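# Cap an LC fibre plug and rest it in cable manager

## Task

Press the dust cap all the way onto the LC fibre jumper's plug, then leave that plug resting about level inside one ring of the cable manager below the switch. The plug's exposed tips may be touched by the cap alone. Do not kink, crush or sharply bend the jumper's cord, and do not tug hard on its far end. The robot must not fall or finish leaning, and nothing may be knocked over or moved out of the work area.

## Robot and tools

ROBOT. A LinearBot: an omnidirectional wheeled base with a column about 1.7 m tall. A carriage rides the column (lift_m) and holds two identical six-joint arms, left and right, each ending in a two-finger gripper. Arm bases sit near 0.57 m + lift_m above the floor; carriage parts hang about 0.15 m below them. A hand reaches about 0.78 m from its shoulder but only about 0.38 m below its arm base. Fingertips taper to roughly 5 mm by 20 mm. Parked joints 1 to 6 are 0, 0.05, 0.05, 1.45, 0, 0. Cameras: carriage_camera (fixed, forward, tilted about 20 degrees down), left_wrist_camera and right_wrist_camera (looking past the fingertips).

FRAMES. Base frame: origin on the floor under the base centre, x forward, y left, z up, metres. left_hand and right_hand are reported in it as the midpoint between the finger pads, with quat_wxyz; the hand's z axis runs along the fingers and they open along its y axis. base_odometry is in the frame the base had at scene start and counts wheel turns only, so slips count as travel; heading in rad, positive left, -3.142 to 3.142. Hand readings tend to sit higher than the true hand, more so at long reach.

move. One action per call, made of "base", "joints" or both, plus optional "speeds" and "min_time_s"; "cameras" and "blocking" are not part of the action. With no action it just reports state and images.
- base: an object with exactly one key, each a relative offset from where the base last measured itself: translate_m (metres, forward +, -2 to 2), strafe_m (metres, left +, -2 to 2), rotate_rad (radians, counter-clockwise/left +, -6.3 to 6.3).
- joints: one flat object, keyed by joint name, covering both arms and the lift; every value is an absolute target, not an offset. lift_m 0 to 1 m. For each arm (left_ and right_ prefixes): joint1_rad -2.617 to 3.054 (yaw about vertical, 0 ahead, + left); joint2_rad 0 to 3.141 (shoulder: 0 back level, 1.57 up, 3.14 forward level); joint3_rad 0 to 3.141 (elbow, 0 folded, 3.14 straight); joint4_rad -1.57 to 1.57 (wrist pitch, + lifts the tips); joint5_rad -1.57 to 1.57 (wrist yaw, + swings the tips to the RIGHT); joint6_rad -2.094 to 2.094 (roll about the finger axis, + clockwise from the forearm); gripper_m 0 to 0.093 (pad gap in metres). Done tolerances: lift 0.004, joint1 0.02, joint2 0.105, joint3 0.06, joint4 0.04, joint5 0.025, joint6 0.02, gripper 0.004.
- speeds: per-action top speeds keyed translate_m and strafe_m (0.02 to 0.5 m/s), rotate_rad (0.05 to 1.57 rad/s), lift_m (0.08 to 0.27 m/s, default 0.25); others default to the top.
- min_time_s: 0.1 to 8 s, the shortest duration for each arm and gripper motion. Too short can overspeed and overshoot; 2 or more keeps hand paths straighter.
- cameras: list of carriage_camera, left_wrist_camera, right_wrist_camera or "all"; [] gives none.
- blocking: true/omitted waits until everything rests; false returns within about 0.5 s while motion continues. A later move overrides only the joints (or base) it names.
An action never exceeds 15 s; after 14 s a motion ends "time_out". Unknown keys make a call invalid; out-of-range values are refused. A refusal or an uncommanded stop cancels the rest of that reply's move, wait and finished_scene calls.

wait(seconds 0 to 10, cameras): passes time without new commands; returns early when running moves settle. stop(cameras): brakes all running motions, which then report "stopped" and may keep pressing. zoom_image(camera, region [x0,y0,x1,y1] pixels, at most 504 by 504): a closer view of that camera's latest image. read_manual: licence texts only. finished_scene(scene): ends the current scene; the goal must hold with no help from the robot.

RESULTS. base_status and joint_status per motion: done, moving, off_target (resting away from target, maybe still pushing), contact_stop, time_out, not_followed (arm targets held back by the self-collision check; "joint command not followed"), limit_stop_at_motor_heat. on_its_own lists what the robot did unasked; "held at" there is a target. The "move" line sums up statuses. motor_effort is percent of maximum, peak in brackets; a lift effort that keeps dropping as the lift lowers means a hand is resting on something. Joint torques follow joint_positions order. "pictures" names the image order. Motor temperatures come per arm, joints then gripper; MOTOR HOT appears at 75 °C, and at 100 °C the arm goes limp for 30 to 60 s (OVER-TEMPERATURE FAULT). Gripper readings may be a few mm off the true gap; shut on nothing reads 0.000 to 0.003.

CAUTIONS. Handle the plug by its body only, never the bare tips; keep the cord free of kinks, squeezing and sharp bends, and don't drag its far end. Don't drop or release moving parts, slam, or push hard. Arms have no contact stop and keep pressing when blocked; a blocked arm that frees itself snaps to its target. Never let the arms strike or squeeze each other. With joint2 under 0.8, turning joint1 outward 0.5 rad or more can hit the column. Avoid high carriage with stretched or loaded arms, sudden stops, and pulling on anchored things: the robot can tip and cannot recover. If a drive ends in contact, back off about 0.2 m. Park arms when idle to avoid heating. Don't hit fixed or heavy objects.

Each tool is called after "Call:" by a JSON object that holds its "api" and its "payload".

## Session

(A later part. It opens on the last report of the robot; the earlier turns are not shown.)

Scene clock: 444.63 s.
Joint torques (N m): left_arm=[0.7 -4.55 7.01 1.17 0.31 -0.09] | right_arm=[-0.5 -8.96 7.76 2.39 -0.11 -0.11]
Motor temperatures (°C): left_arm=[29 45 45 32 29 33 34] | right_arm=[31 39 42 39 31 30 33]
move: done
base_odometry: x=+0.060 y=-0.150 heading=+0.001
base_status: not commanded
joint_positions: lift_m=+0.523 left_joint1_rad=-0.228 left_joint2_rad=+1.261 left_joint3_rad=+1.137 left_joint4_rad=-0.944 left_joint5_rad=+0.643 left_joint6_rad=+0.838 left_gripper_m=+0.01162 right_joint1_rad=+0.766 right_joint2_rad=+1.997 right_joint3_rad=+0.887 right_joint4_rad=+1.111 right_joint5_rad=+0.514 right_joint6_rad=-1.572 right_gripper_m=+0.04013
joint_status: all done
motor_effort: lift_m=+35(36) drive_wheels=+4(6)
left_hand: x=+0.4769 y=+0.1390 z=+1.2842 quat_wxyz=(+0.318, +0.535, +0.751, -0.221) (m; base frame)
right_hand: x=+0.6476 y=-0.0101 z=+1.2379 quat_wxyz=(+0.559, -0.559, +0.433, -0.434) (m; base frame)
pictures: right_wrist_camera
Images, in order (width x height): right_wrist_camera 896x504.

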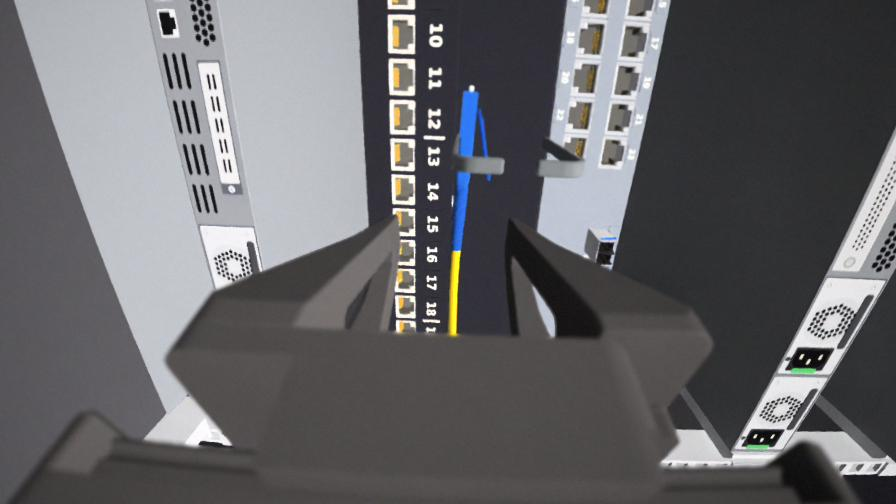

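Call:
{"api": "move", "payload": {"joints": {"lift_m": 0.5255, "right_joint1_rad": 0.757, "right_joint2_rad": 2.045, "right_joint3_rad": 0.96, "right_joint4_rad": 1.073, "right_joint5_rad": 0.5, "right_joint6_rad": -1.581}, "min_time_s": 1.0}}

Call:
{"api": "move", "payload": {"joints": {"right_gripper_m": 0.012}, "min_time_s": 0.8, "cameras": ["right_wrist_camera"]}}

Call:
{"api": "zoom_image", "payload": {"camera": "right_wrist_camera", "region": [360, 90, 560, 340]}}

Scene clock: 458.87 s.
Joint torques (N m): left_arm=[0.72 -4.46 7.01 1.17 0.31 -0.08] | right_arm=[-0.58 -9.35 7.86 2.43 -0.11 -0.11]
move: done
base_odometry: x=+0.060 y=-0.150 heading=+0.001
base_status: not commanded
joint_positions: lift_m=+0.525 left_joint1_rad=-0.228 left_joint2_rad=+1.260 left_joint3_rad=+1.137 left_joint4_rad=-0.943 left_joint5_rad=+0.643 left_joint6_rad=+0.838 left_gripper_m=+0.01162 right_joint1_rad=+0.762 right_joint2_rad=+2.028 right_joint3_rad=+0.938 right_joint4_rad=+1.090 right_joint5_rad=+0.511 right_joint6_rad=-1.572 right_gripper_m=+0.04013
joint_status: all done
motor_effort: lift_m=+36(41) drive_wheels=-1(5)
left_hand: x=+0.4770 y=+0.1390 z=+1.2873 quat_wxyz=(+0.318, +0.535, +0.751, -0.221) (m; base frame)
right_hand: x=+0.6566 y=-0.0032 z=+1.2403 quat_wxyz=(+0.558, -0.559, +0.433, -0.434) (m; base frame)
pictures: none

Scene clock: 459.97 s.
Joint torques (N m): left_arm=[0.73 -4.44 7.02 1.17 0.31 -0.09] | right_arm=[-0.58 -9.32 7.88 2.42 -0.11 -0.11]
move: done
base_odometry: x=+0.060 y=-0.150 heading=+0.001
base_status: not commanded
joint_positions: lift_m=+0.525 left_joint1_rad=-0.228 left_joint2_rad=+1.260 left_joint3_rad=+1.137 left_joint4_rad=-0.943 left_joint5_rad=+0.643 left_joint6_rad=+0.838 left_gripper_m=+0.01162 right_joint1_rad=+0.762 right_joint2_rad=+2.028 right_joint3_rad=+0.938 right_joint4_rad=+1.089 right_joint5_rad=+0.510 right_joint6_rad=-1.572 right_gripper_m=+0.01214
joint_status: all done
motor_effort: lift_m=+36(36) drive_wheels=+4(7)
left_hand: x=+0.4770 y=+0.1390 z=+1.2873 quat_wxyz=(+0.318, +0.535, +0.751, -0.221) (m; base frame)
right_hand: x=+0.6565 y=-0.0032 z=+1.2402 quat_wxyz=(+0.558, -0.559, +0.433, -0.434) (m; base frame)
pictures: right_wrist_camera
Images, in order (width x height): right_wrist_camera 896x504.

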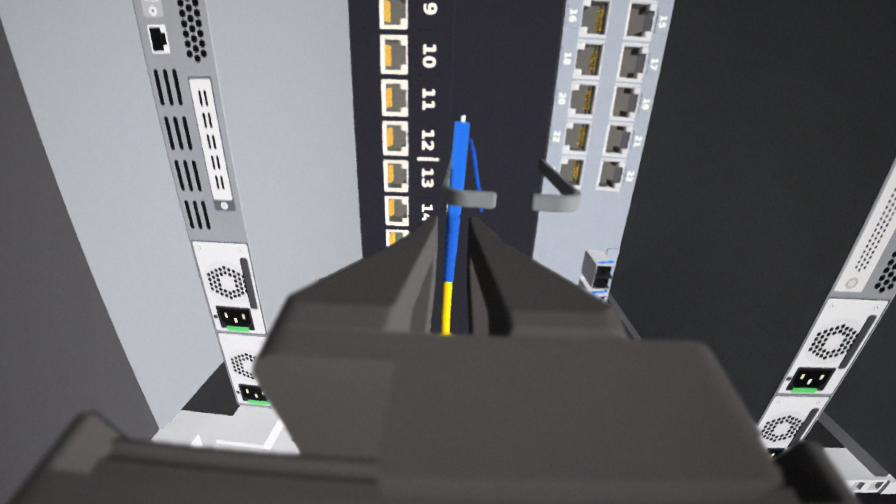

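Scaled by 2.016 from the camera's 896x504 image, which has a finer 1280x720 frame.

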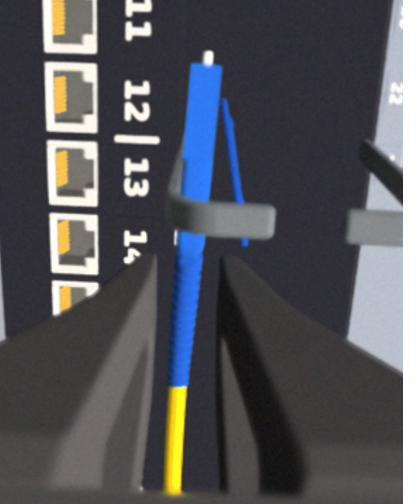

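Call:
{"api": "move", "payload": {"joints": {"right_gripper_m": 0.004}, "min_time_s": 1.0}}

Call:
{"api": "move", "payload": {"joints": {"right_gripper_m": 0.0005}, "min_time_s": 1.0, "cameras": ["right_wrist_camera"]}}

Call:
{"api": "zoom_image", "payload": {"camera": "right_wrist_camera", "region": [360, 90, 560, 340]}}

Scene clock: 466.77 s.
Joint torques (N m): left_arm=[0.72 -4.42 7.01 1.17 0.31 -0.09] | right_arm=[-0.58 -9.32 7.77 2.42 -0.1 -0.11]
move: done
base_odometry: x=+0.060 y=-0.150 heading=+0.001
base_status: not commanded
joint_positions: lift_m=+0.525 left_joint1_rad=-0.228 left_joint2_rad=+1.260 left_joint3_rad=+1.137 left_joint4_rad=-0.943 left_joint5_rad=+0.643 left_joint6_rad=+0.838 left_gripper_m=+0.01162 right_joint1_rad=+0.762 right_joint2_rad=+2.028 right_joint3_rad=+0.939 right_joint4_rad=+1.089 right_joint5_rad=+0.510 right_joint6_rad=-1.572 right_gripper_m=+0.00405
joint_status: all done
motor_effort: lift_m=+36(36) drive_wheels=+1(6)
left_hand: x=+0.4770 y=+0.1390 z=+1.2873 quat_wxyz=(+0.318, +0.535, +0.751, -0.221) (m; base frame)
right_hand: x=+0.6567 y=-0.0030 z=+1.2407 quat_wxyz=(+0.559, -0.559, +0.433, -0.434) (m; base frame)
pictures: none

Scene clock: 468.07 s.
Joint torques (N m): left_arm=[0.72 -4.45 7.02 1.17 0.31 -0.08] | right_arm=[-0.58 -9.33 7.77 2.42 -0.1 -0.11]
move: done
base_odometry: x=+0.060 y=-0.150 heading=+0.001
base_status: not commanded
joint_positions: lift_m=+0.525 left_joint1_rad=-0.228 left_joint2_rad=+1.260 left_joint3_rad=+1.137 left_joint4_rad=-0.943 left_joint5_rad=+0.643 left_joint6_rad=+0.838 left_gripper_m=+0.01162 right_joint1_rad=+0.762 right_joint2_rad=+2.028 right_joint3_rad=+0.939 right_joint4_rad=+1.089 right_joint5_rad=+0.510 right_joint6_rad=-1.572 right_gripper_m=+0.00390
joint_status: all done
motor_effort: lift_m=+36(36) drive_wheels=+2(5)
left_hand: x=+0.4770 y=+0.1390 z=+1.2873 quat_wxyz=(+0.318, +0.535, +0.751, -0.221) (m; base frame)
right_hand: x=+0.6567 y=-0.0030 z=+1.2407 quat_wxyz=(+0.559, -0.559, +0.433, -0.434) (m; base frame)
pictures: right_wrist_camera
Images, in order (width x height): right_wrist_camera 896x504.

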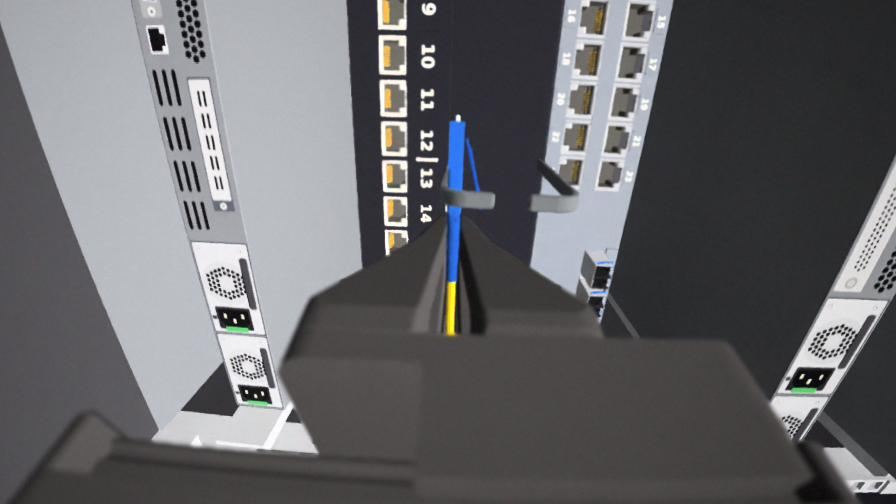

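Scaled by 2.016 from the camera's 896x504 image, which has a finer 1280x720 frame.

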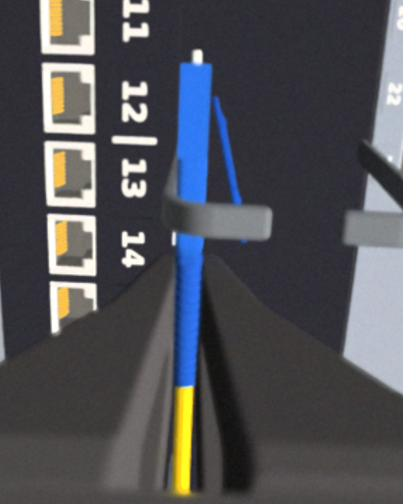

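Call:
{"api": "move", "payload": {"joints": {"lift_m": 0.5325}, "speeds": {"lift_m": 0.08}}}

Call:
{"api": "move", "payload": {"joints": {"right_joint1_rad": 0.686, "right_joint2_rad": 1.946, "right_joint3_rad": 0.828, "right_joint4_rad": 1.115, "right_joint5_rad": 0.43, "right_joint6_rad": -1.581}, "min_time_s": 1.5, "cameras": ["right_wrist_camera"]}}

Call:
{"api": "zoom_image", "payload": {"camera": "right_wrist_camera", "region": [360, 50, 560, 300]}}

Scene clock: 487.97 s.
Joint torques (N m): left_arm=[0.73 -4.45 6.98 1.18 0.32 -0.09] | right_arm=[-0.55 -9.94 7.46 2.47 -0.1 -0.11]
move: done
base_odometry: x=+0.060 y=-0.150 heading=+0.001
base_status: not commanded
joint_positions: lift_m=+0.532 left_joint1_rad=-0.228 left_joint2_rad=+1.260 left_joint3_rad=+1.137 left_joint4_rad=-0.944 left_joint5_rad=+0.642 left_joint6_rad=+0.838 left_gripper_m=+0.01162 right_joint1_rad=+0.762 right_joint2_rad=+2.033 right_joint3_rad=+0.943 right_joint4_rad=+1.085 right_joint5_rad=+0.510 right_joint6_rad=-1.572 right_gripper_m=+0.00390
joint_status: all done
motor_effort: lift_m=+36(42) drive_wheels=+2(5)
left_hand: x=+0.4768 y=+0.1391 z=+1.2942 quat_wxyz=(+0.318, +0.535, +0.751, -0.221) (m; base frame)
right_hand: x=+0.6573 y=-0.0023 z=+1.2456 quat_wxyz=(+0.557, -0.561, +0.433, -0.433) (m; base frame)
pictures: none

Scene clock: 489.77 s.
Joint torques (N m): left_arm=[0.73 -4.46 7.04 1.18 0.33 -0.09] | right_arm=[-0.55 -12.63 4.7 2.67 -0.09 -0.11]
move: done
base_odometry: x=+0.060 y=-0.150 heading=+0.001
base_status: not commanded
joint_positions: lift_m=+0.532 left_joint1_rad=-0.228 left_joint2_rad=+1.260 left_joint3_rad=+1.137 left_joint4_rad=-0.944 left_joint5_rad=+0.642 left_joint6_rad=+0.838 left_gripper_m=+0.01162 right_joint1_rad=+0.692 right_joint2_rad=+1.972 right_joint3_rad=+0.841 right_joint4_rad=+1.112 right_joint5_rad=+0.441 right_joint6_rad=-1.572 right_gripper_m=+0.00390
joint_status: all done
motor_effort: lift_m=+36(36) drive_wheels=+2(5)
left_hand: x=+0.4768 y=+0.1391 z=+1.2942 quat_wxyz=(+0.318, +0.535, +0.751, -0.221) (m; base frame)
right_hand: x=+0.6577 y=-0.0370 z=+1.2422 quat_wxyz=(+0.551, -0.566, +0.435, -0.432) (m; base frame)
pictures: right_wrist_camera
Images, in order (width x height): right_wrist_camera 896x504.

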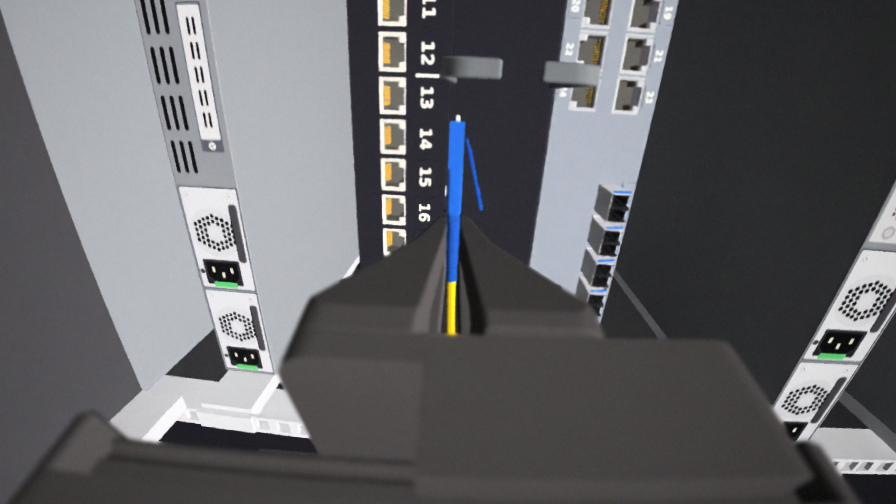

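Scaled by 2.016 from the camera's 896x504 image, which has a finer 1280x720 frame.

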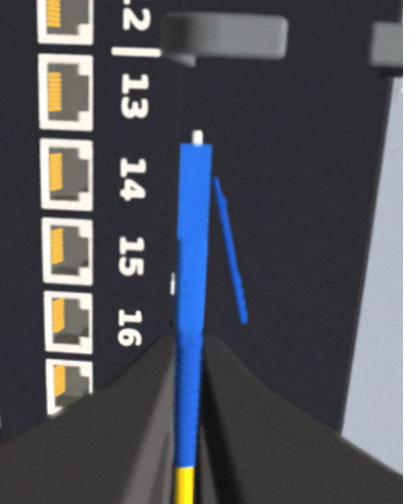

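Call:
{"api": "move", "payload": {"joints": {"right_joint1_rad": 0.531, "right_joint2_rad": 1.865, "right_joint3_rad": 0.699, "right_joint4_rad": 1.168, "right_joint5_rad": -0.123, "right_joint6_rad": -1.581}, "min_time_s": 1.7}}

Call:
{"api": "move", "payload": {"joints": {"right_joint1_rad": 0.449, "right_joint2_rad": 1.941, "right_joint3_rad": 0.791, "right_joint4_rad": 1.151, "right_joint5_rad": -0.646, "right_joint6_rad": -1.581}, "min_time_s": 2.0, "cameras": ["right_wrist_camera", "carriage_camera"]}}

Call:
{"api": "zoom_image", "payload": {"camera": "carriage_camera", "region": [360, 230, 600, 374]}}

Scene clock: 497.53 s.
Joint torques (N m): left_arm=[0.76 -4.44 7.01 1.18 0.31 -0.08] | right_arm=[-0.49 -11.43 4.45 2.69 -0.14 -0.11]
Motor temperatures (°C): left_arm=[29 44 46 34 29 33 35] | right_arm=[31 44 43 42 31 30 34]
move: done
base_odometry: x=+0.060 y=-0.150 heading=+0.001
base_status: not commanded
joint_positions: lift_m=+0.532 left_joint1_rad=-0.228 left_joint2_rad=+1.260 left_joint3_rad=+1.137 left_joint4_rad=-0.944 left_joint5_rad=+0.642 left_joint6_rad=+0.838 left_gripper_m=+0.01162 right_joint1_rad=+0.535 right_joint2_rad=+1.889 right_joint3_rad=+0.712 right_joint4_rad=+1.165 right_joint5_rad=-0.108 right_joint6_rad=-1.572 right_gripper_m=+0.00390
joint_status: all done
motor_effort: lift_m=+36(36) drive_wheels=+2(8)
left_hand: x=+0.4768 y=+0.1391 z=+1.2942 quat_wxyz=(+0.318, +0.535, +0.751, -0.221) (m; base frame)
right_hand: x=+0.6349 y=-0.0364 z=+1.2445 quat_wxyz=(+0.629, -0.636, +0.318, -0.315) (m; base frame)
pictures: none

Scene clock: 499.83 s.
Joint torques (N m): left_arm=[0.76 -4.44 7.04 1.18 0.32 -0.09] | right_arm=[-0.58 -8.1 7.34 2.26 -0.13 -0.11]
move: done
base_odometry: x=+0.060 y=-0.150 heading=+0.001
base_status: not commanded
joint_positions: lift_m=+0.532 left_joint1_rad=-0.228 left_joint2_rad=+1.260 left_joint3_rad=+1.137 left_joint4_rad=-0.944 left_joint5_rad=+0.642 left_joint6_rad=+0.838 left_gripper_m=+0.01162 right_joint1_rad=+0.454 right_joint2_rad=+1.926 right_joint3_rad=+0.770 right_joint4_rad=+1.165 right_joint5_rad=-0.633 right_joint6_rad=-1.572 right_gripper_m=+0.00390
joint_status: all done
motor_effort: lift_m=+36(36) drive_wheels=+2(8)
left_hand: x=+0.4768 y=+0.1391 z=+1.2942 quat_wxyz=(+0.318, +0.535, +0.751, -0.221) (m; base frame)
right_hand: x=+0.6012 y=-0.0039 z=+1.2494 quat_wxyz=(+0.688, -0.685, +0.166, -0.172) (m; base frame)
pictures: carriage_camera, right_wrist_camera
Images, in order (width x height): carriage_camera 896x504, right_wrist_camera 896x504.

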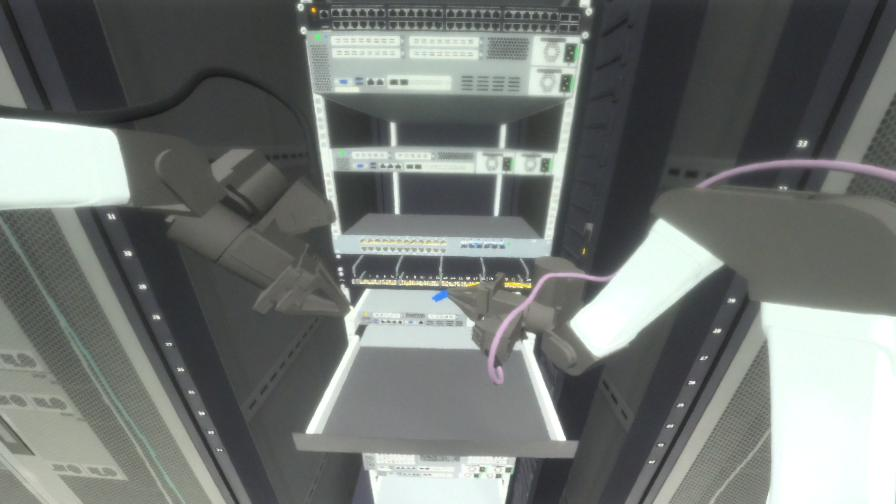

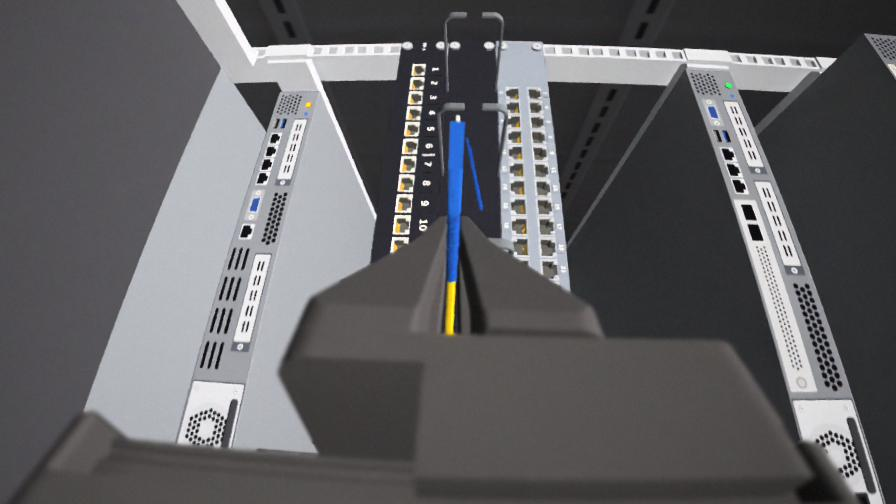

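Scaled by 2.100 from the camera's 896x504 image, which has a finer 1280x720 frame.

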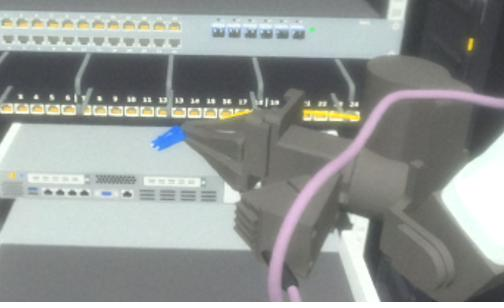

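Call:
{"api": "move", "payload": {"joints": {"left_joint1_rad": -0.566, "left_joint2_rad": 1.518, "left_joint3_rad": 1.106, "left_joint4_rad": -0.385, "left_joint5_rad": 0.2125, "left_joint6_rad": 0.208}, "min_time_s": 2.0, "cameras": ["left_wrist_camera", "right_wrist_camera"]}}

Call:
{"api": "zoom_image", "payload": {"camera": "left_wrist_camera", "region": [380, 90, 540, 270]}}

Call:
{"api": "zoom_image", "payload": {"camera": "right_wrist_camera", "region": [380, 0, 540, 200]}}

Scene clock: 520.40 s.
Joint torques (N m): left_arm=[-0.58 -5.26 6.79 1.89 0.03 -0.09] | right_arm=[-0.57 -8.09 7.35 2.27 -0.13 -0.11]
move: done
base_odometry: x=+0.060 y=-0.150 heading=+0.001
base_status: not commanded
joint_positions: lift_m=+0.532 left_joint1_rad=-0.558 left_joint2_rad=+1.507 left_joint3_rad=+1.122 left_joint4_rad=-0.403 left_joint5_rad=+0.226 left_joint6_rad=+0.220 left_gripper_m=+0.01162 right_joint1_rad=+0.454 right_joint2_rad=+1.926 right_joint3_rad=+0.770 right_joint4_rad=+1.164 right_joint5_rad=-0.635 right_joint6_rad=-1.572 right_gripper_m=+0.00390
joint_status: all done
motor_effort: lift_m=+36(36) drive_wheels=+3(7)
left_hand: x=+0.5547 y=+0.0491 z=+1.2543 quat_wxyz=(+0.356, +0.388, +0.833, -0.167) (m; base frame)
right_hand: x=+0.6008 y=-0.0037 z=+1.2493 quat_wxyz=(+0.689, -0.685, +0.166, -0.171) (m; base frame)
pictures: left_wrist_camera, right_wrist_camera
Images, in order (width x height): left_wrist_camera 896x504, right_wrist_camera 896x504.

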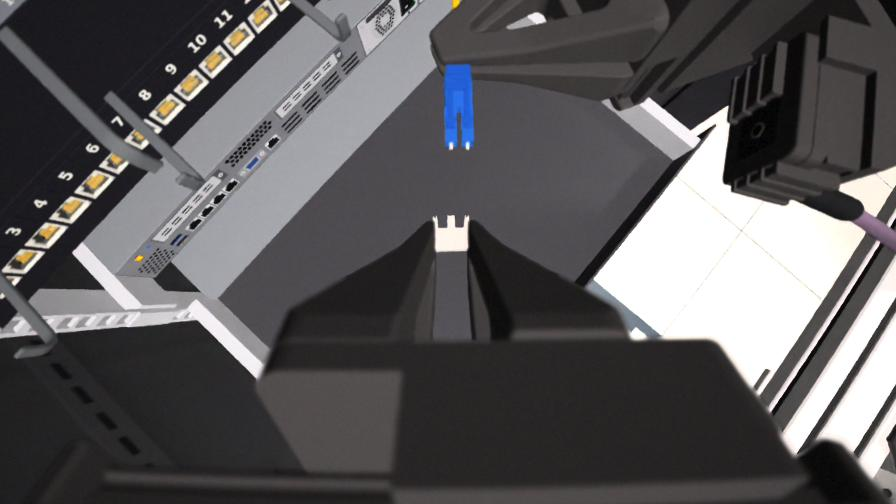

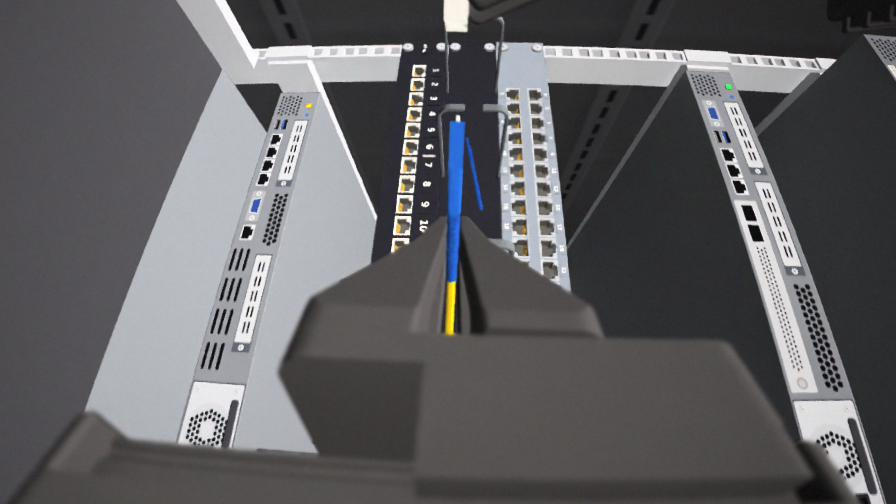

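Scaled by 2.800 from the camera's 896x504 image, which has a finer 1280x720 frame.

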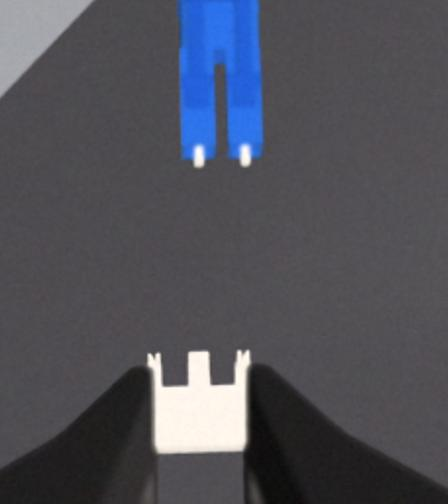

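Scaled by 2.520 from the camera's 896x504 image, which has a finer 1280x720 frame.

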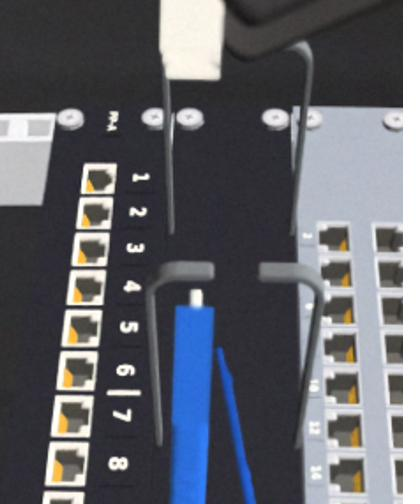

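Call:
{"api": "move", "payload": {"joints": {"left_joint1_rad": -0.581, "left_joint2_rad": 1.557, "left_joint3_rad": 1.190, "left_joint4_rad": -0.386, "left_joint5_rad": 0.199, "left_joint6_rad": 0.206}, "min_time_s": 1.5, "cameras": ["left_wrist_camera", "right_wrist_camera"]}}

Call:
{"api": "zoom_image", "payload": {"camera": "left_wrist_camera", "region": [380, 90, 540, 270]}}

Call:
{"api": "zoom_image", "payload": {"camera": "right_wrist_camera", "region": [380, 0, 540, 200]}}

Scene clock: 556.97 s.
Joint torques (N m): left_arm=[-0.61 -5.52 11.49 1.86 0.03 -0.1] | right_arm=[-0.57 -8.09 7.34 2.27 -0.13 -0.11]
move: done
base_odometry: x=+0.060 y=-0.150 heading=+0.001
base_status: not commanded
joint_positions: lift_m=+0.532 left_joint1_rad=-0.573 left_joint2_rad=+1.546 left_joint3_rad=+1.151 left_joint4_rad=-0.401 left_joint5_rad=+0.212 left_joint6_rad=+0.217 left_gripper_m=+0.01162 right_joint1_rad=+0.454 right_joint2_rad=+1.926 right_joint3_rad=+0.770 right_joint4_rad=+1.164 right_joint5_rad=-0.635 right_joint6_rad=-1.572 right_gripper_m=+0.00390
joint_status: all done
motor_effort: lift_m=+36(36) drive_wheels=+2(6)
left_hand: x=+0.5597 y=+0.0412 z=+1.2509 quat_wxyz=(+0.353, +0.391, +0.834, -0.163) (m; base frame)
right_hand: x=+0.6008 y=-0.0037 z=+1.2493 quat_wxyz=(+0.689, -0.685, +0.166, -0.171) (m; base frame)
pictures: left_wrist_camera, right_wrist_camera
Images, in order (width x height): left_wrist_camera 896x504, right_wrist_camera 896x504.

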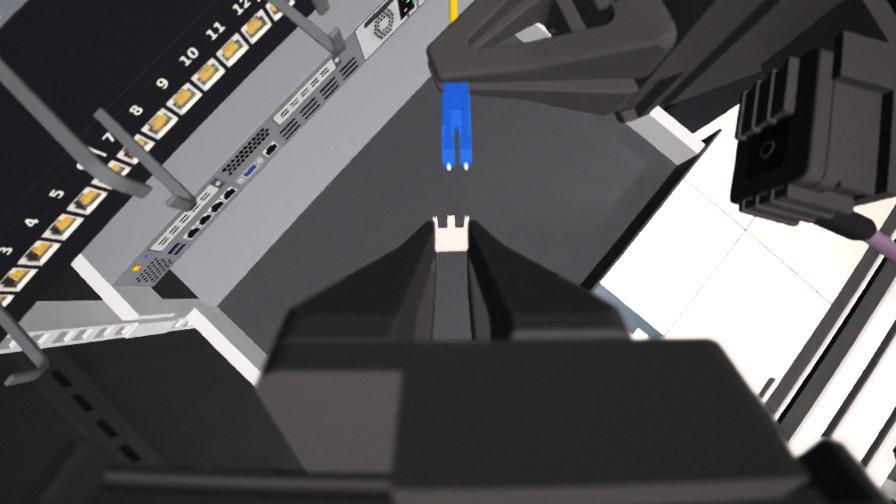

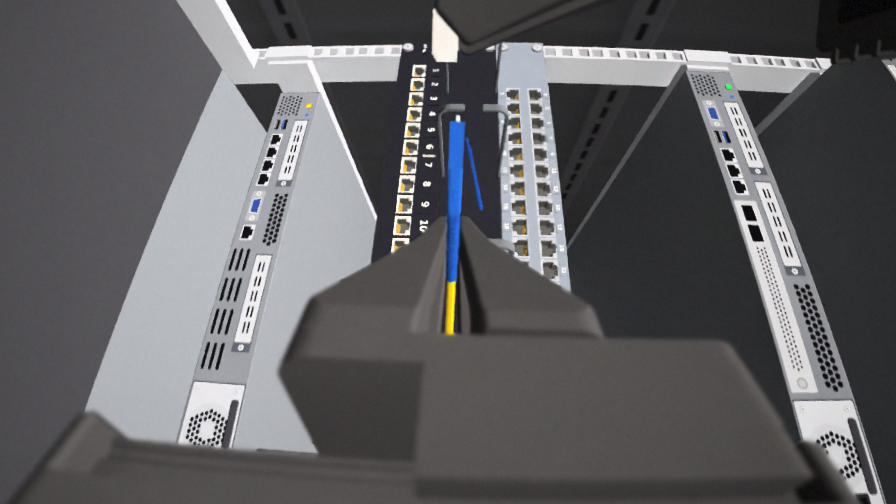

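Scaled by 2.800 from the camera's 896x504 image, which has a finer 1280x720 frame.

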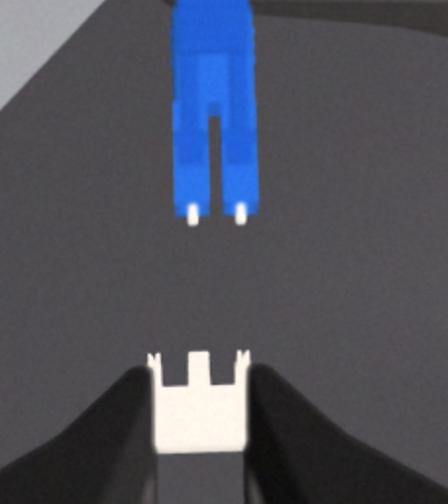

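Scaled by 2.520 from the camera's 896x504 image, which has a finer 1280x720 frame.

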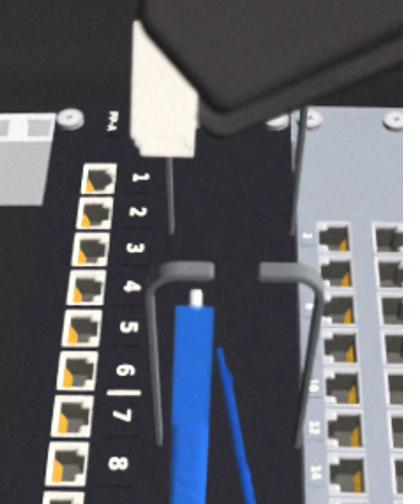

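Call:
{"api": "move", "payload": {"joints": {"left_joint1_rad": -0.594, "left_joint2_rad": 1.588, "left_joint3_rad": 1.234, "left_joint4_rad": -0.423, "left_joint5_rad": 0.188, "left_joint6_rad": 0.203}, "min_time_s": 1.5, "cameras": ["left_wrist_camera", "right_wrist_camera"]}}

Call:
{"api": "zoom_image", "payload": {"camera": "left_wrist_camera", "region": [380, 90, 540, 270]}}

Call:
{"api": "zoom_image", "payload": {"camera": "right_wrist_camera", "region": [380, 0, 540, 200]}}

Scene clock: 574.33 s.
Joint torques (N m): left_arm=[-0.64 -5.78 11.54 1.61 0.03 -0.09] | right_arm=[-0.59 -8.09 7.34 2.27 -0.12 -0.11]
Motor temperatures (°C): left_arm=[29 44 52 37 29 33 35] | right_arm=[31 42 45 42 31 30 35]
move: done
base_odometry: x=+0.060 y=-0.150 heading=+0.001
base_status: not commanded
joint_positions: lift_m=+0.532 left_joint1_rad=-0.585 left_joint2_rad=+1.576 left_joint3_rad=+1.195 left_joint4_rad=-0.414 left_joint5_rad=+0.201 left_joint6_rad=+0.214 left_gripper_m=+0.01162 right_joint1_rad=+0.454 right_joint2_rad=+1.926 right_joint3_rad=+0.770 right_joint4_rad=+1.164 right_joint5_rad=-0.635 right_joint6_rad=-1.572 right_gripper_m=+0.00390
joint_status: all done
motor_effort: lift_m=+36(36) drive_wheels=+1(6)
left_hand: x=+0.5649 y=+0.0335 z=+1.2543 quat_wxyz=(+0.353, +0.393, +0.834, -0.161) (m; base frame)
right_hand: x=+0.6008 y=-0.0037 z=+1.2493 quat_wxyz=(+0.689, -0.685, +0.166, -0.171) (m; base frame)
pictures: left_wrist_camera, right_wrist_camera
Images, in order (width x height): left_wrist_camera 896x504, right_wrist_camera 896x504.

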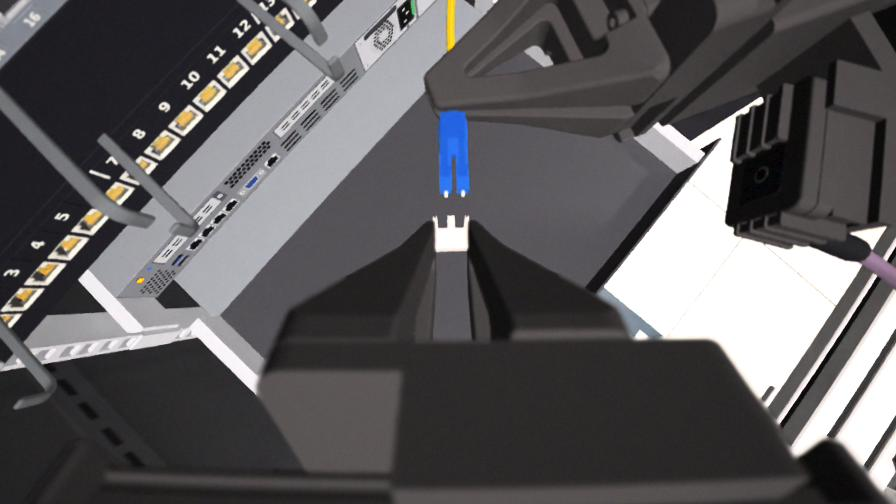

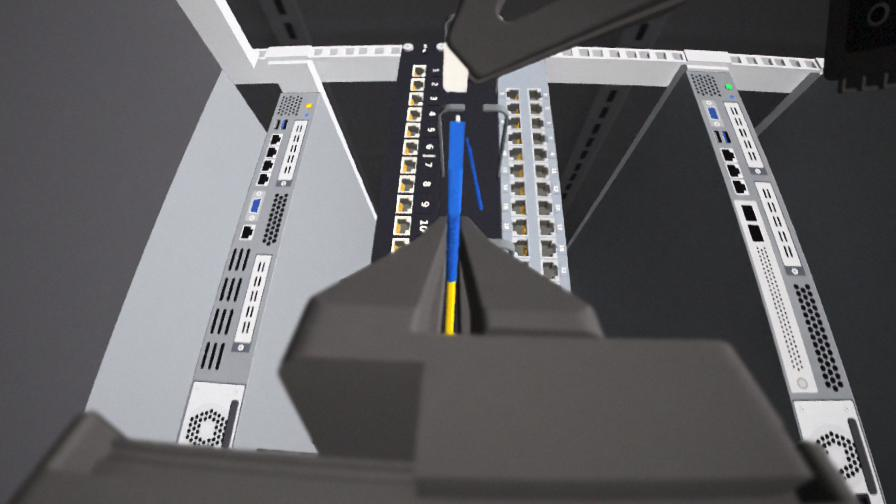

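Scaled by 2.800 from the camera's 896x504 image, which has a finer 1280x720 frame.

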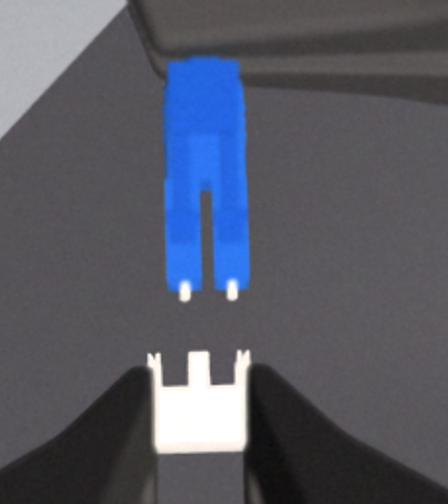

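Scaled by 2.520 from the camera's 896x504 image, which has a finer 1280x720 frame.

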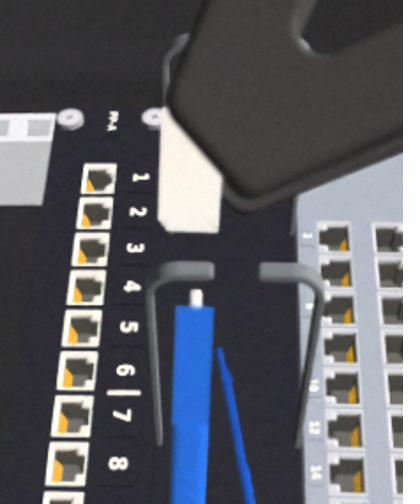

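Call:
{"api": "move", "payload": {"joints": {"left_joint1_rad": -0.603, "left_joint2_rad": 1.604, "left_joint3_rad": 1.255, "left_joint4_rad": -0.427, "left_joint5_rad": 0.180, "left_joint6_rad": 0.202}, "min_time_s": 1.5, "cameras": ["left_wrist_camera", "right_wrist_camera"]}}

Call:
{"api": "zoom_image", "payload": {"camera": "left_wrist_camera", "region": [400, 140, 500, 260]}}

Call:
{"api": "zoom_image", "payload": {"camera": "right_wrist_camera", "region": [400, 20, 520, 170]}}

Scene clock: 592.63 s.
Joint torques (N m): left_arm=[-0.62 -5.9 11.52 1.61 0.03 -0.09] | right_arm=[-0.57 -8.09 7.32 2.27 -0.12 -0.11]
Motor temperatures (°C): left_arm=[29 44 55 37 29 33 35] | right_arm=[31 42 46 43 31 30 35]
move: done
base_odometry: x=+0.060 y=-0.150 heading=+0.001
base_status: not commanded
joint_positions: lift_m=+0.532 left_joint1_rad=-0.595 left_joint2_rad=+1.592 left_joint3_rad=+1.216 left_joint4_rad=-0.418 left_joint5_rad=+0.193 left_joint6_rad=+0.213 left_gripper_m=+0.01162 right_joint1_rad=+0.454 right_joint2_rad=+1.926 right_joint3_rad=+0.770 right_joint4_rad=+1.164 right_joint5_rad=-0.635 right_joint6_rad=-1.572 right_gripper_m=+0.00390
joint_status: all done
motor_effort: lift_m=+36(36) drive_wheels=+3(5)
left_hand: x=+0.5671 y=+0.0288 z=+1.2556 quat_wxyz=(+0.354, +0.395, +0.833, -0.159) (m; base frame)
right_hand: x=+0.6008 y=-0.0037 z=+1.2493 quat_wxyz=(+0.689, -0.685, +0.166, -0.171) (m; base frame)
pictures: left_wrist_camera, right_wrist_camera
Images, in order (width x height): left_wrist_camera 896x504, right_wrist_camera 896x504.

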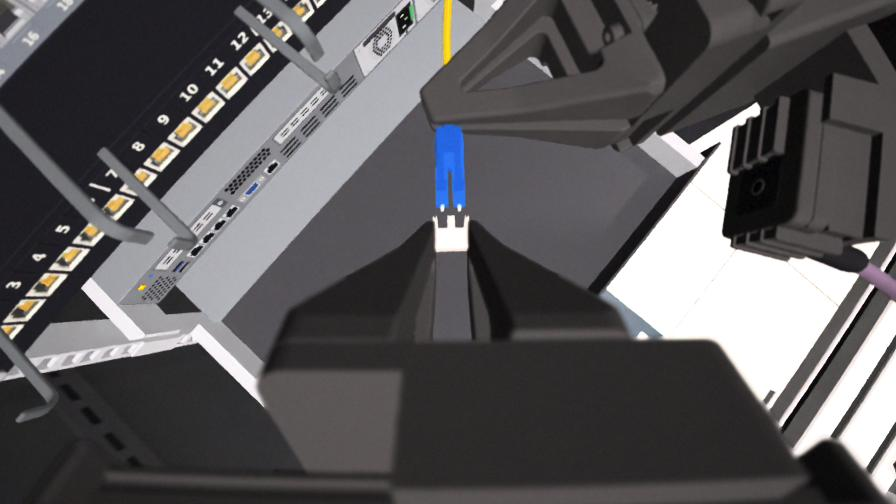

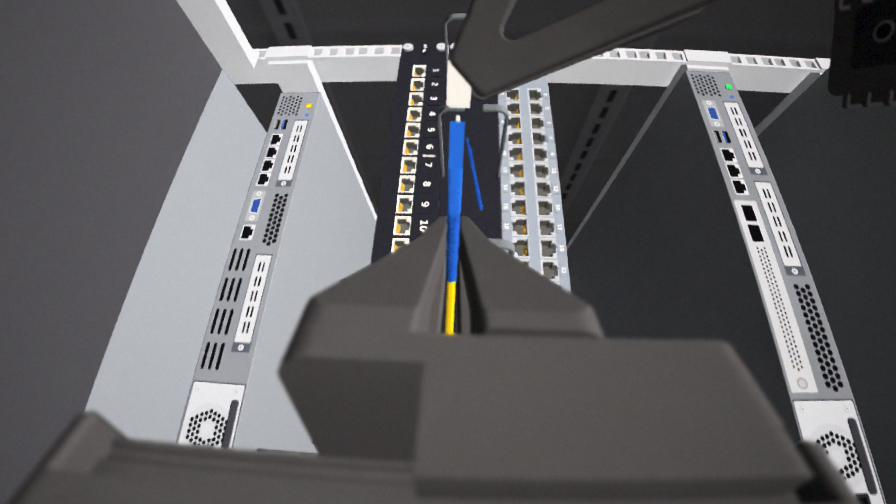

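Scaled by 4.200 from the camera's 896x504 image, which has a finer 1280x720 frame.

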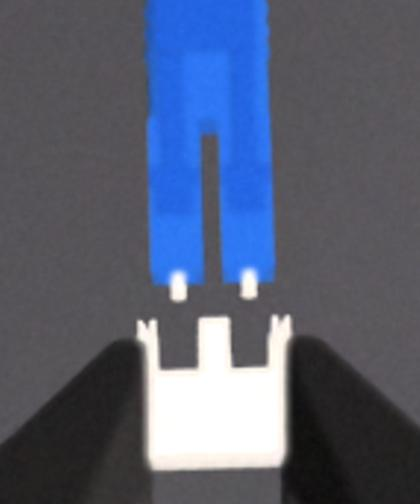

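Scaled by 3.360 from the camera's 896x504 image, which has a finer 1280x720 frame.

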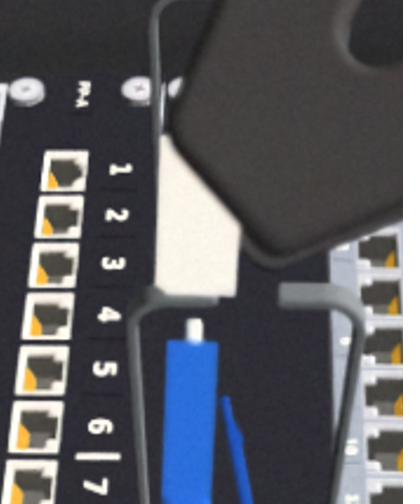

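Call:
{"api": "move", "payload": {"joints": {"left_joint1_rad": -0.607, "left_joint2_rad": 1.620, "left_joint3_rad": 1.2705, "left_joint4_rad": -0.426, "left_joint5_rad": 0.177, "left_joint6_rad": 0.201}, "min_time_s": 1.5, "cameras": ["left_wrist_camera", "right_wrist_camera"]}}

Call:
{"api": "zoom_image", "payload": {"camera": "left_wrist_camera", "region": [400, 140, 500, 260]}}

Call:
{"api": "zoom_image", "payload": {"camera": "right_wrist_camera", "region": [400, 20, 520, 170]}}

Scene clock: 609.40 s.
Joint torques (N m): left_arm=[-0.65 -6.01 11.54 1.62 0.02 -0.09] | right_arm=[-0.57 -8.08 7.32 2.27 -0.13 -0.11]
move: done
base_odometry: x=+0.060 y=-0.150 heading=+0.001
base_status: not commanded
joint_positions: lift_m=+0.532 left_joint1_rad=-0.598 left_joint2_rad=+1.608 left_joint3_rad=+1.232 left_joint4_rad=-0.418 left_joint5_rad=+0.190 left_joint6_rad=+0.212 left_gripper_m=+0.01162 right_joint1_rad=+0.454 right_joint2_rad=+1.926 right_joint3_rad=+0.770 right_joint4_rad=+1.164 right_joint5_rad=-0.635 right_joint6_rad=-1.572 right_gripper_m=+0.00390
joint_status: all done
motor_effort: lift_m=+36(36) drive_wheels=+3(7)
left_hand: x=+0.5697 y=+0.0255 z=+1.2551 quat_wxyz=(+0.353, +0.396, +0.833, -0.159) (m; base frame)
right_hand: x=+0.6008 y=-0.0037 z=+1.2493 quat_wxyz=(+0.689, -0.685, +0.166, -0.171) (m; base frame)
pictures: left_wrist_camera, right_wrist_camera
Images, in order (width x height): left_wrist_camera 896x504, right_wrist_camera 896x504.

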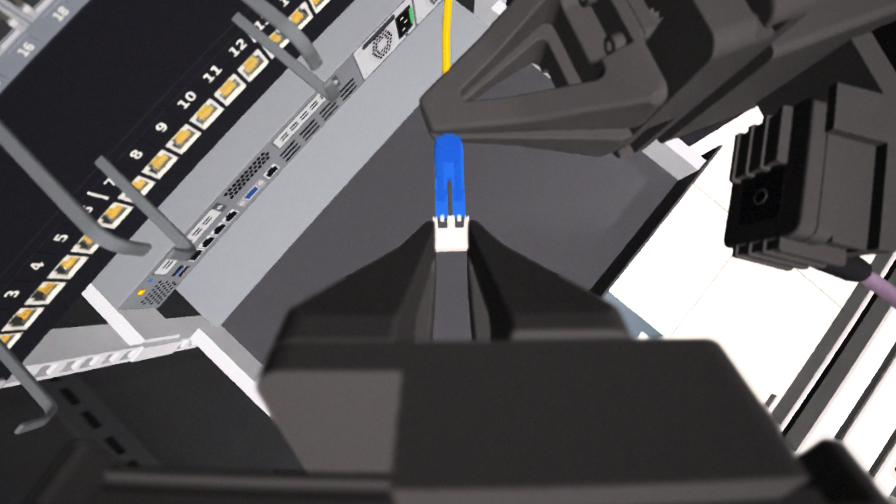

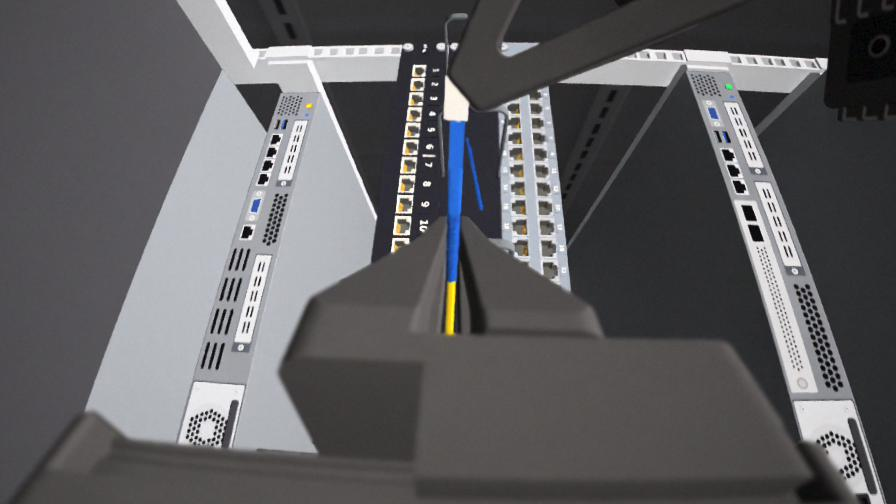

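Scaled by 4.200 from the camera's 896x504 image, which has a finer 1280x720 frame.

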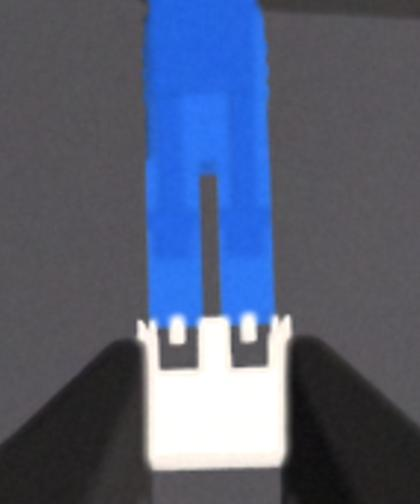

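Scaled by 3.360 from the camera's 896x504 image, which has a finer 1280x720 frame.

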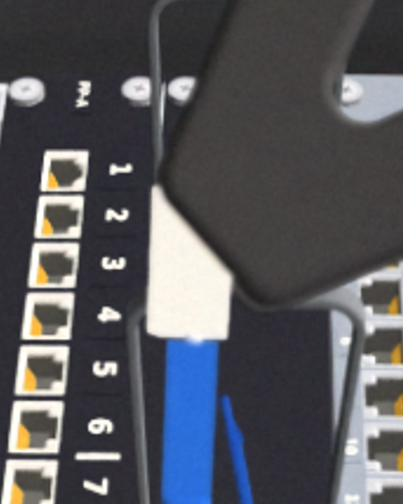

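Call:
{"api": "move", "payload": {"joints": {"left_joint1_rad": -0.611, "left_joint2_rad": 1.636, "left_joint3_rad": 1.289, "left_joint4_rad": -0.429, "left_joint5_rad": 0.174, "left_joint6_rad": 0.200}, "min_time_s": 1.5, "cameras": ["left_wrist_camera", "right_wrist_camera"]}}

Call:
{"api": "zoom_image", "payload": {"camera": "left_wrist_camera", "region": [400, 140, 500, 260]}}

Call:
{"api": "zoom_image", "payload": {"camera": "right_wrist_camera", "region": [400, 20, 520, 170]}}

Scene clock: 617.63 s.
Joint torques (N m): left_arm=[-0.68 -6.09 11.55 1.65 0.03 -0.09] | right_arm=[-0.53 -8.09 7.35 2.29 -0.12 -0.11]
Motor temperatures (°C): left_arm=[29 45 55 37 29 33 36] | right_arm=[31 42 46 43 31 30 35]
move: done
base_odometry: x=+0.060 y=-0.150 heading=+0.001
base_status: not commanded
joint_positions: lift_m=+0.532 left_joint1_rad=-0.602 left_joint2_rad=+1.623 left_joint3_rad=+1.250 left_joint4_rad=-0.424 left_joint5_rad=+0.186 left_joint6_rad=+0.211 left_gripper_m=+0.01162 right_joint1_rad=+0.454 right_joint2_rad=+1.926 right_joint3_rad=+0.770 right_joint4_rad=+1.163 right_joint5_rad=-0.635 right_joint6_rad=-1.572 right_gripper_m=+0.00390
joint_status: all done
motor_effort: lift_m=+36(36) drive_wheels=-1(7)
left_hand: x=+0.5721 y=+0.0228 z=+1.2550 quat_wxyz=(+0.352, +0.397, +0.833, -0.157) (m; base frame)
right_hand: x=+0.6009 y=-0.0039 z=+1.2489 quat_wxyz=(+0.688, -0.685, +0.166, -0.171) (m; base frame)
pictures: left_wrist_camera, right_wrist_camera
Images, in order (width x height): left_wrist_camera 896x504, right_wrist_camera 896x504.

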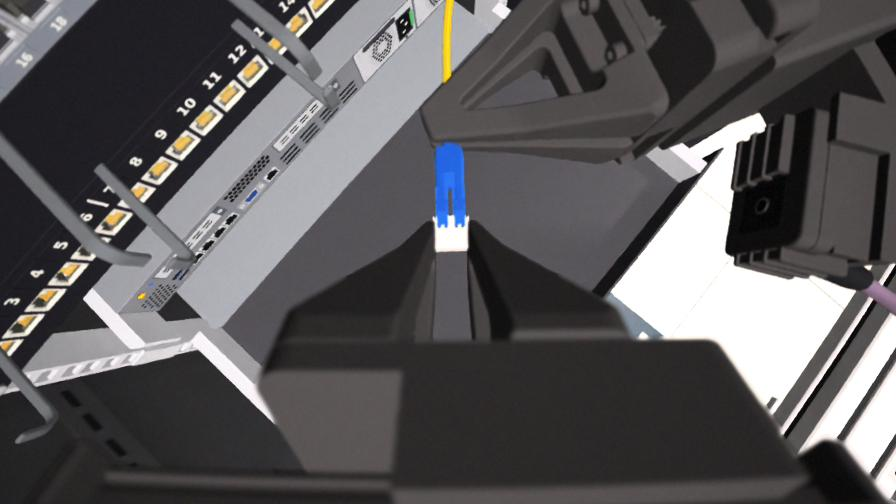

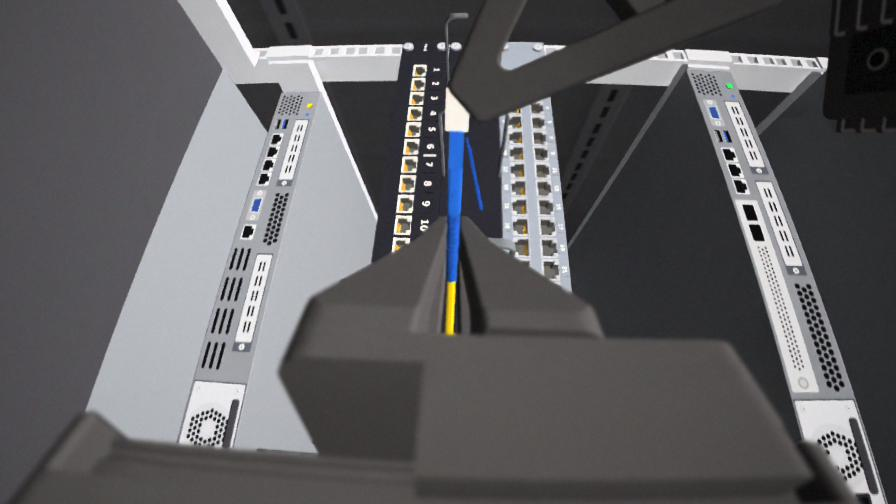

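Scaled by 4.200 from the camera's 896x504 image, which has a finer 1280x720 frame.

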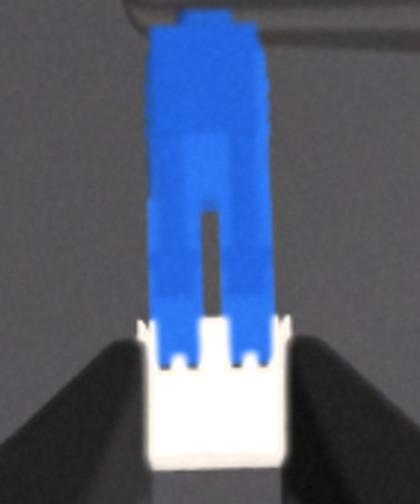

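Scaled by 3.360 from the camera's 896x504 image, which has a finer 1280x720 frame.

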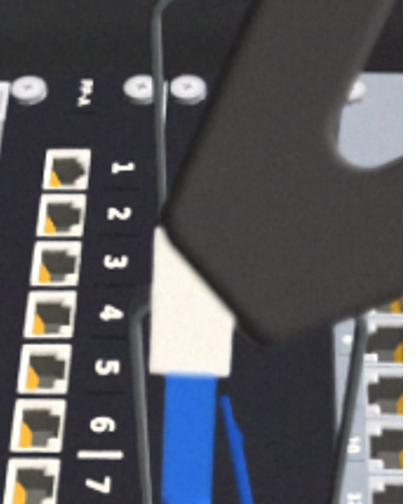

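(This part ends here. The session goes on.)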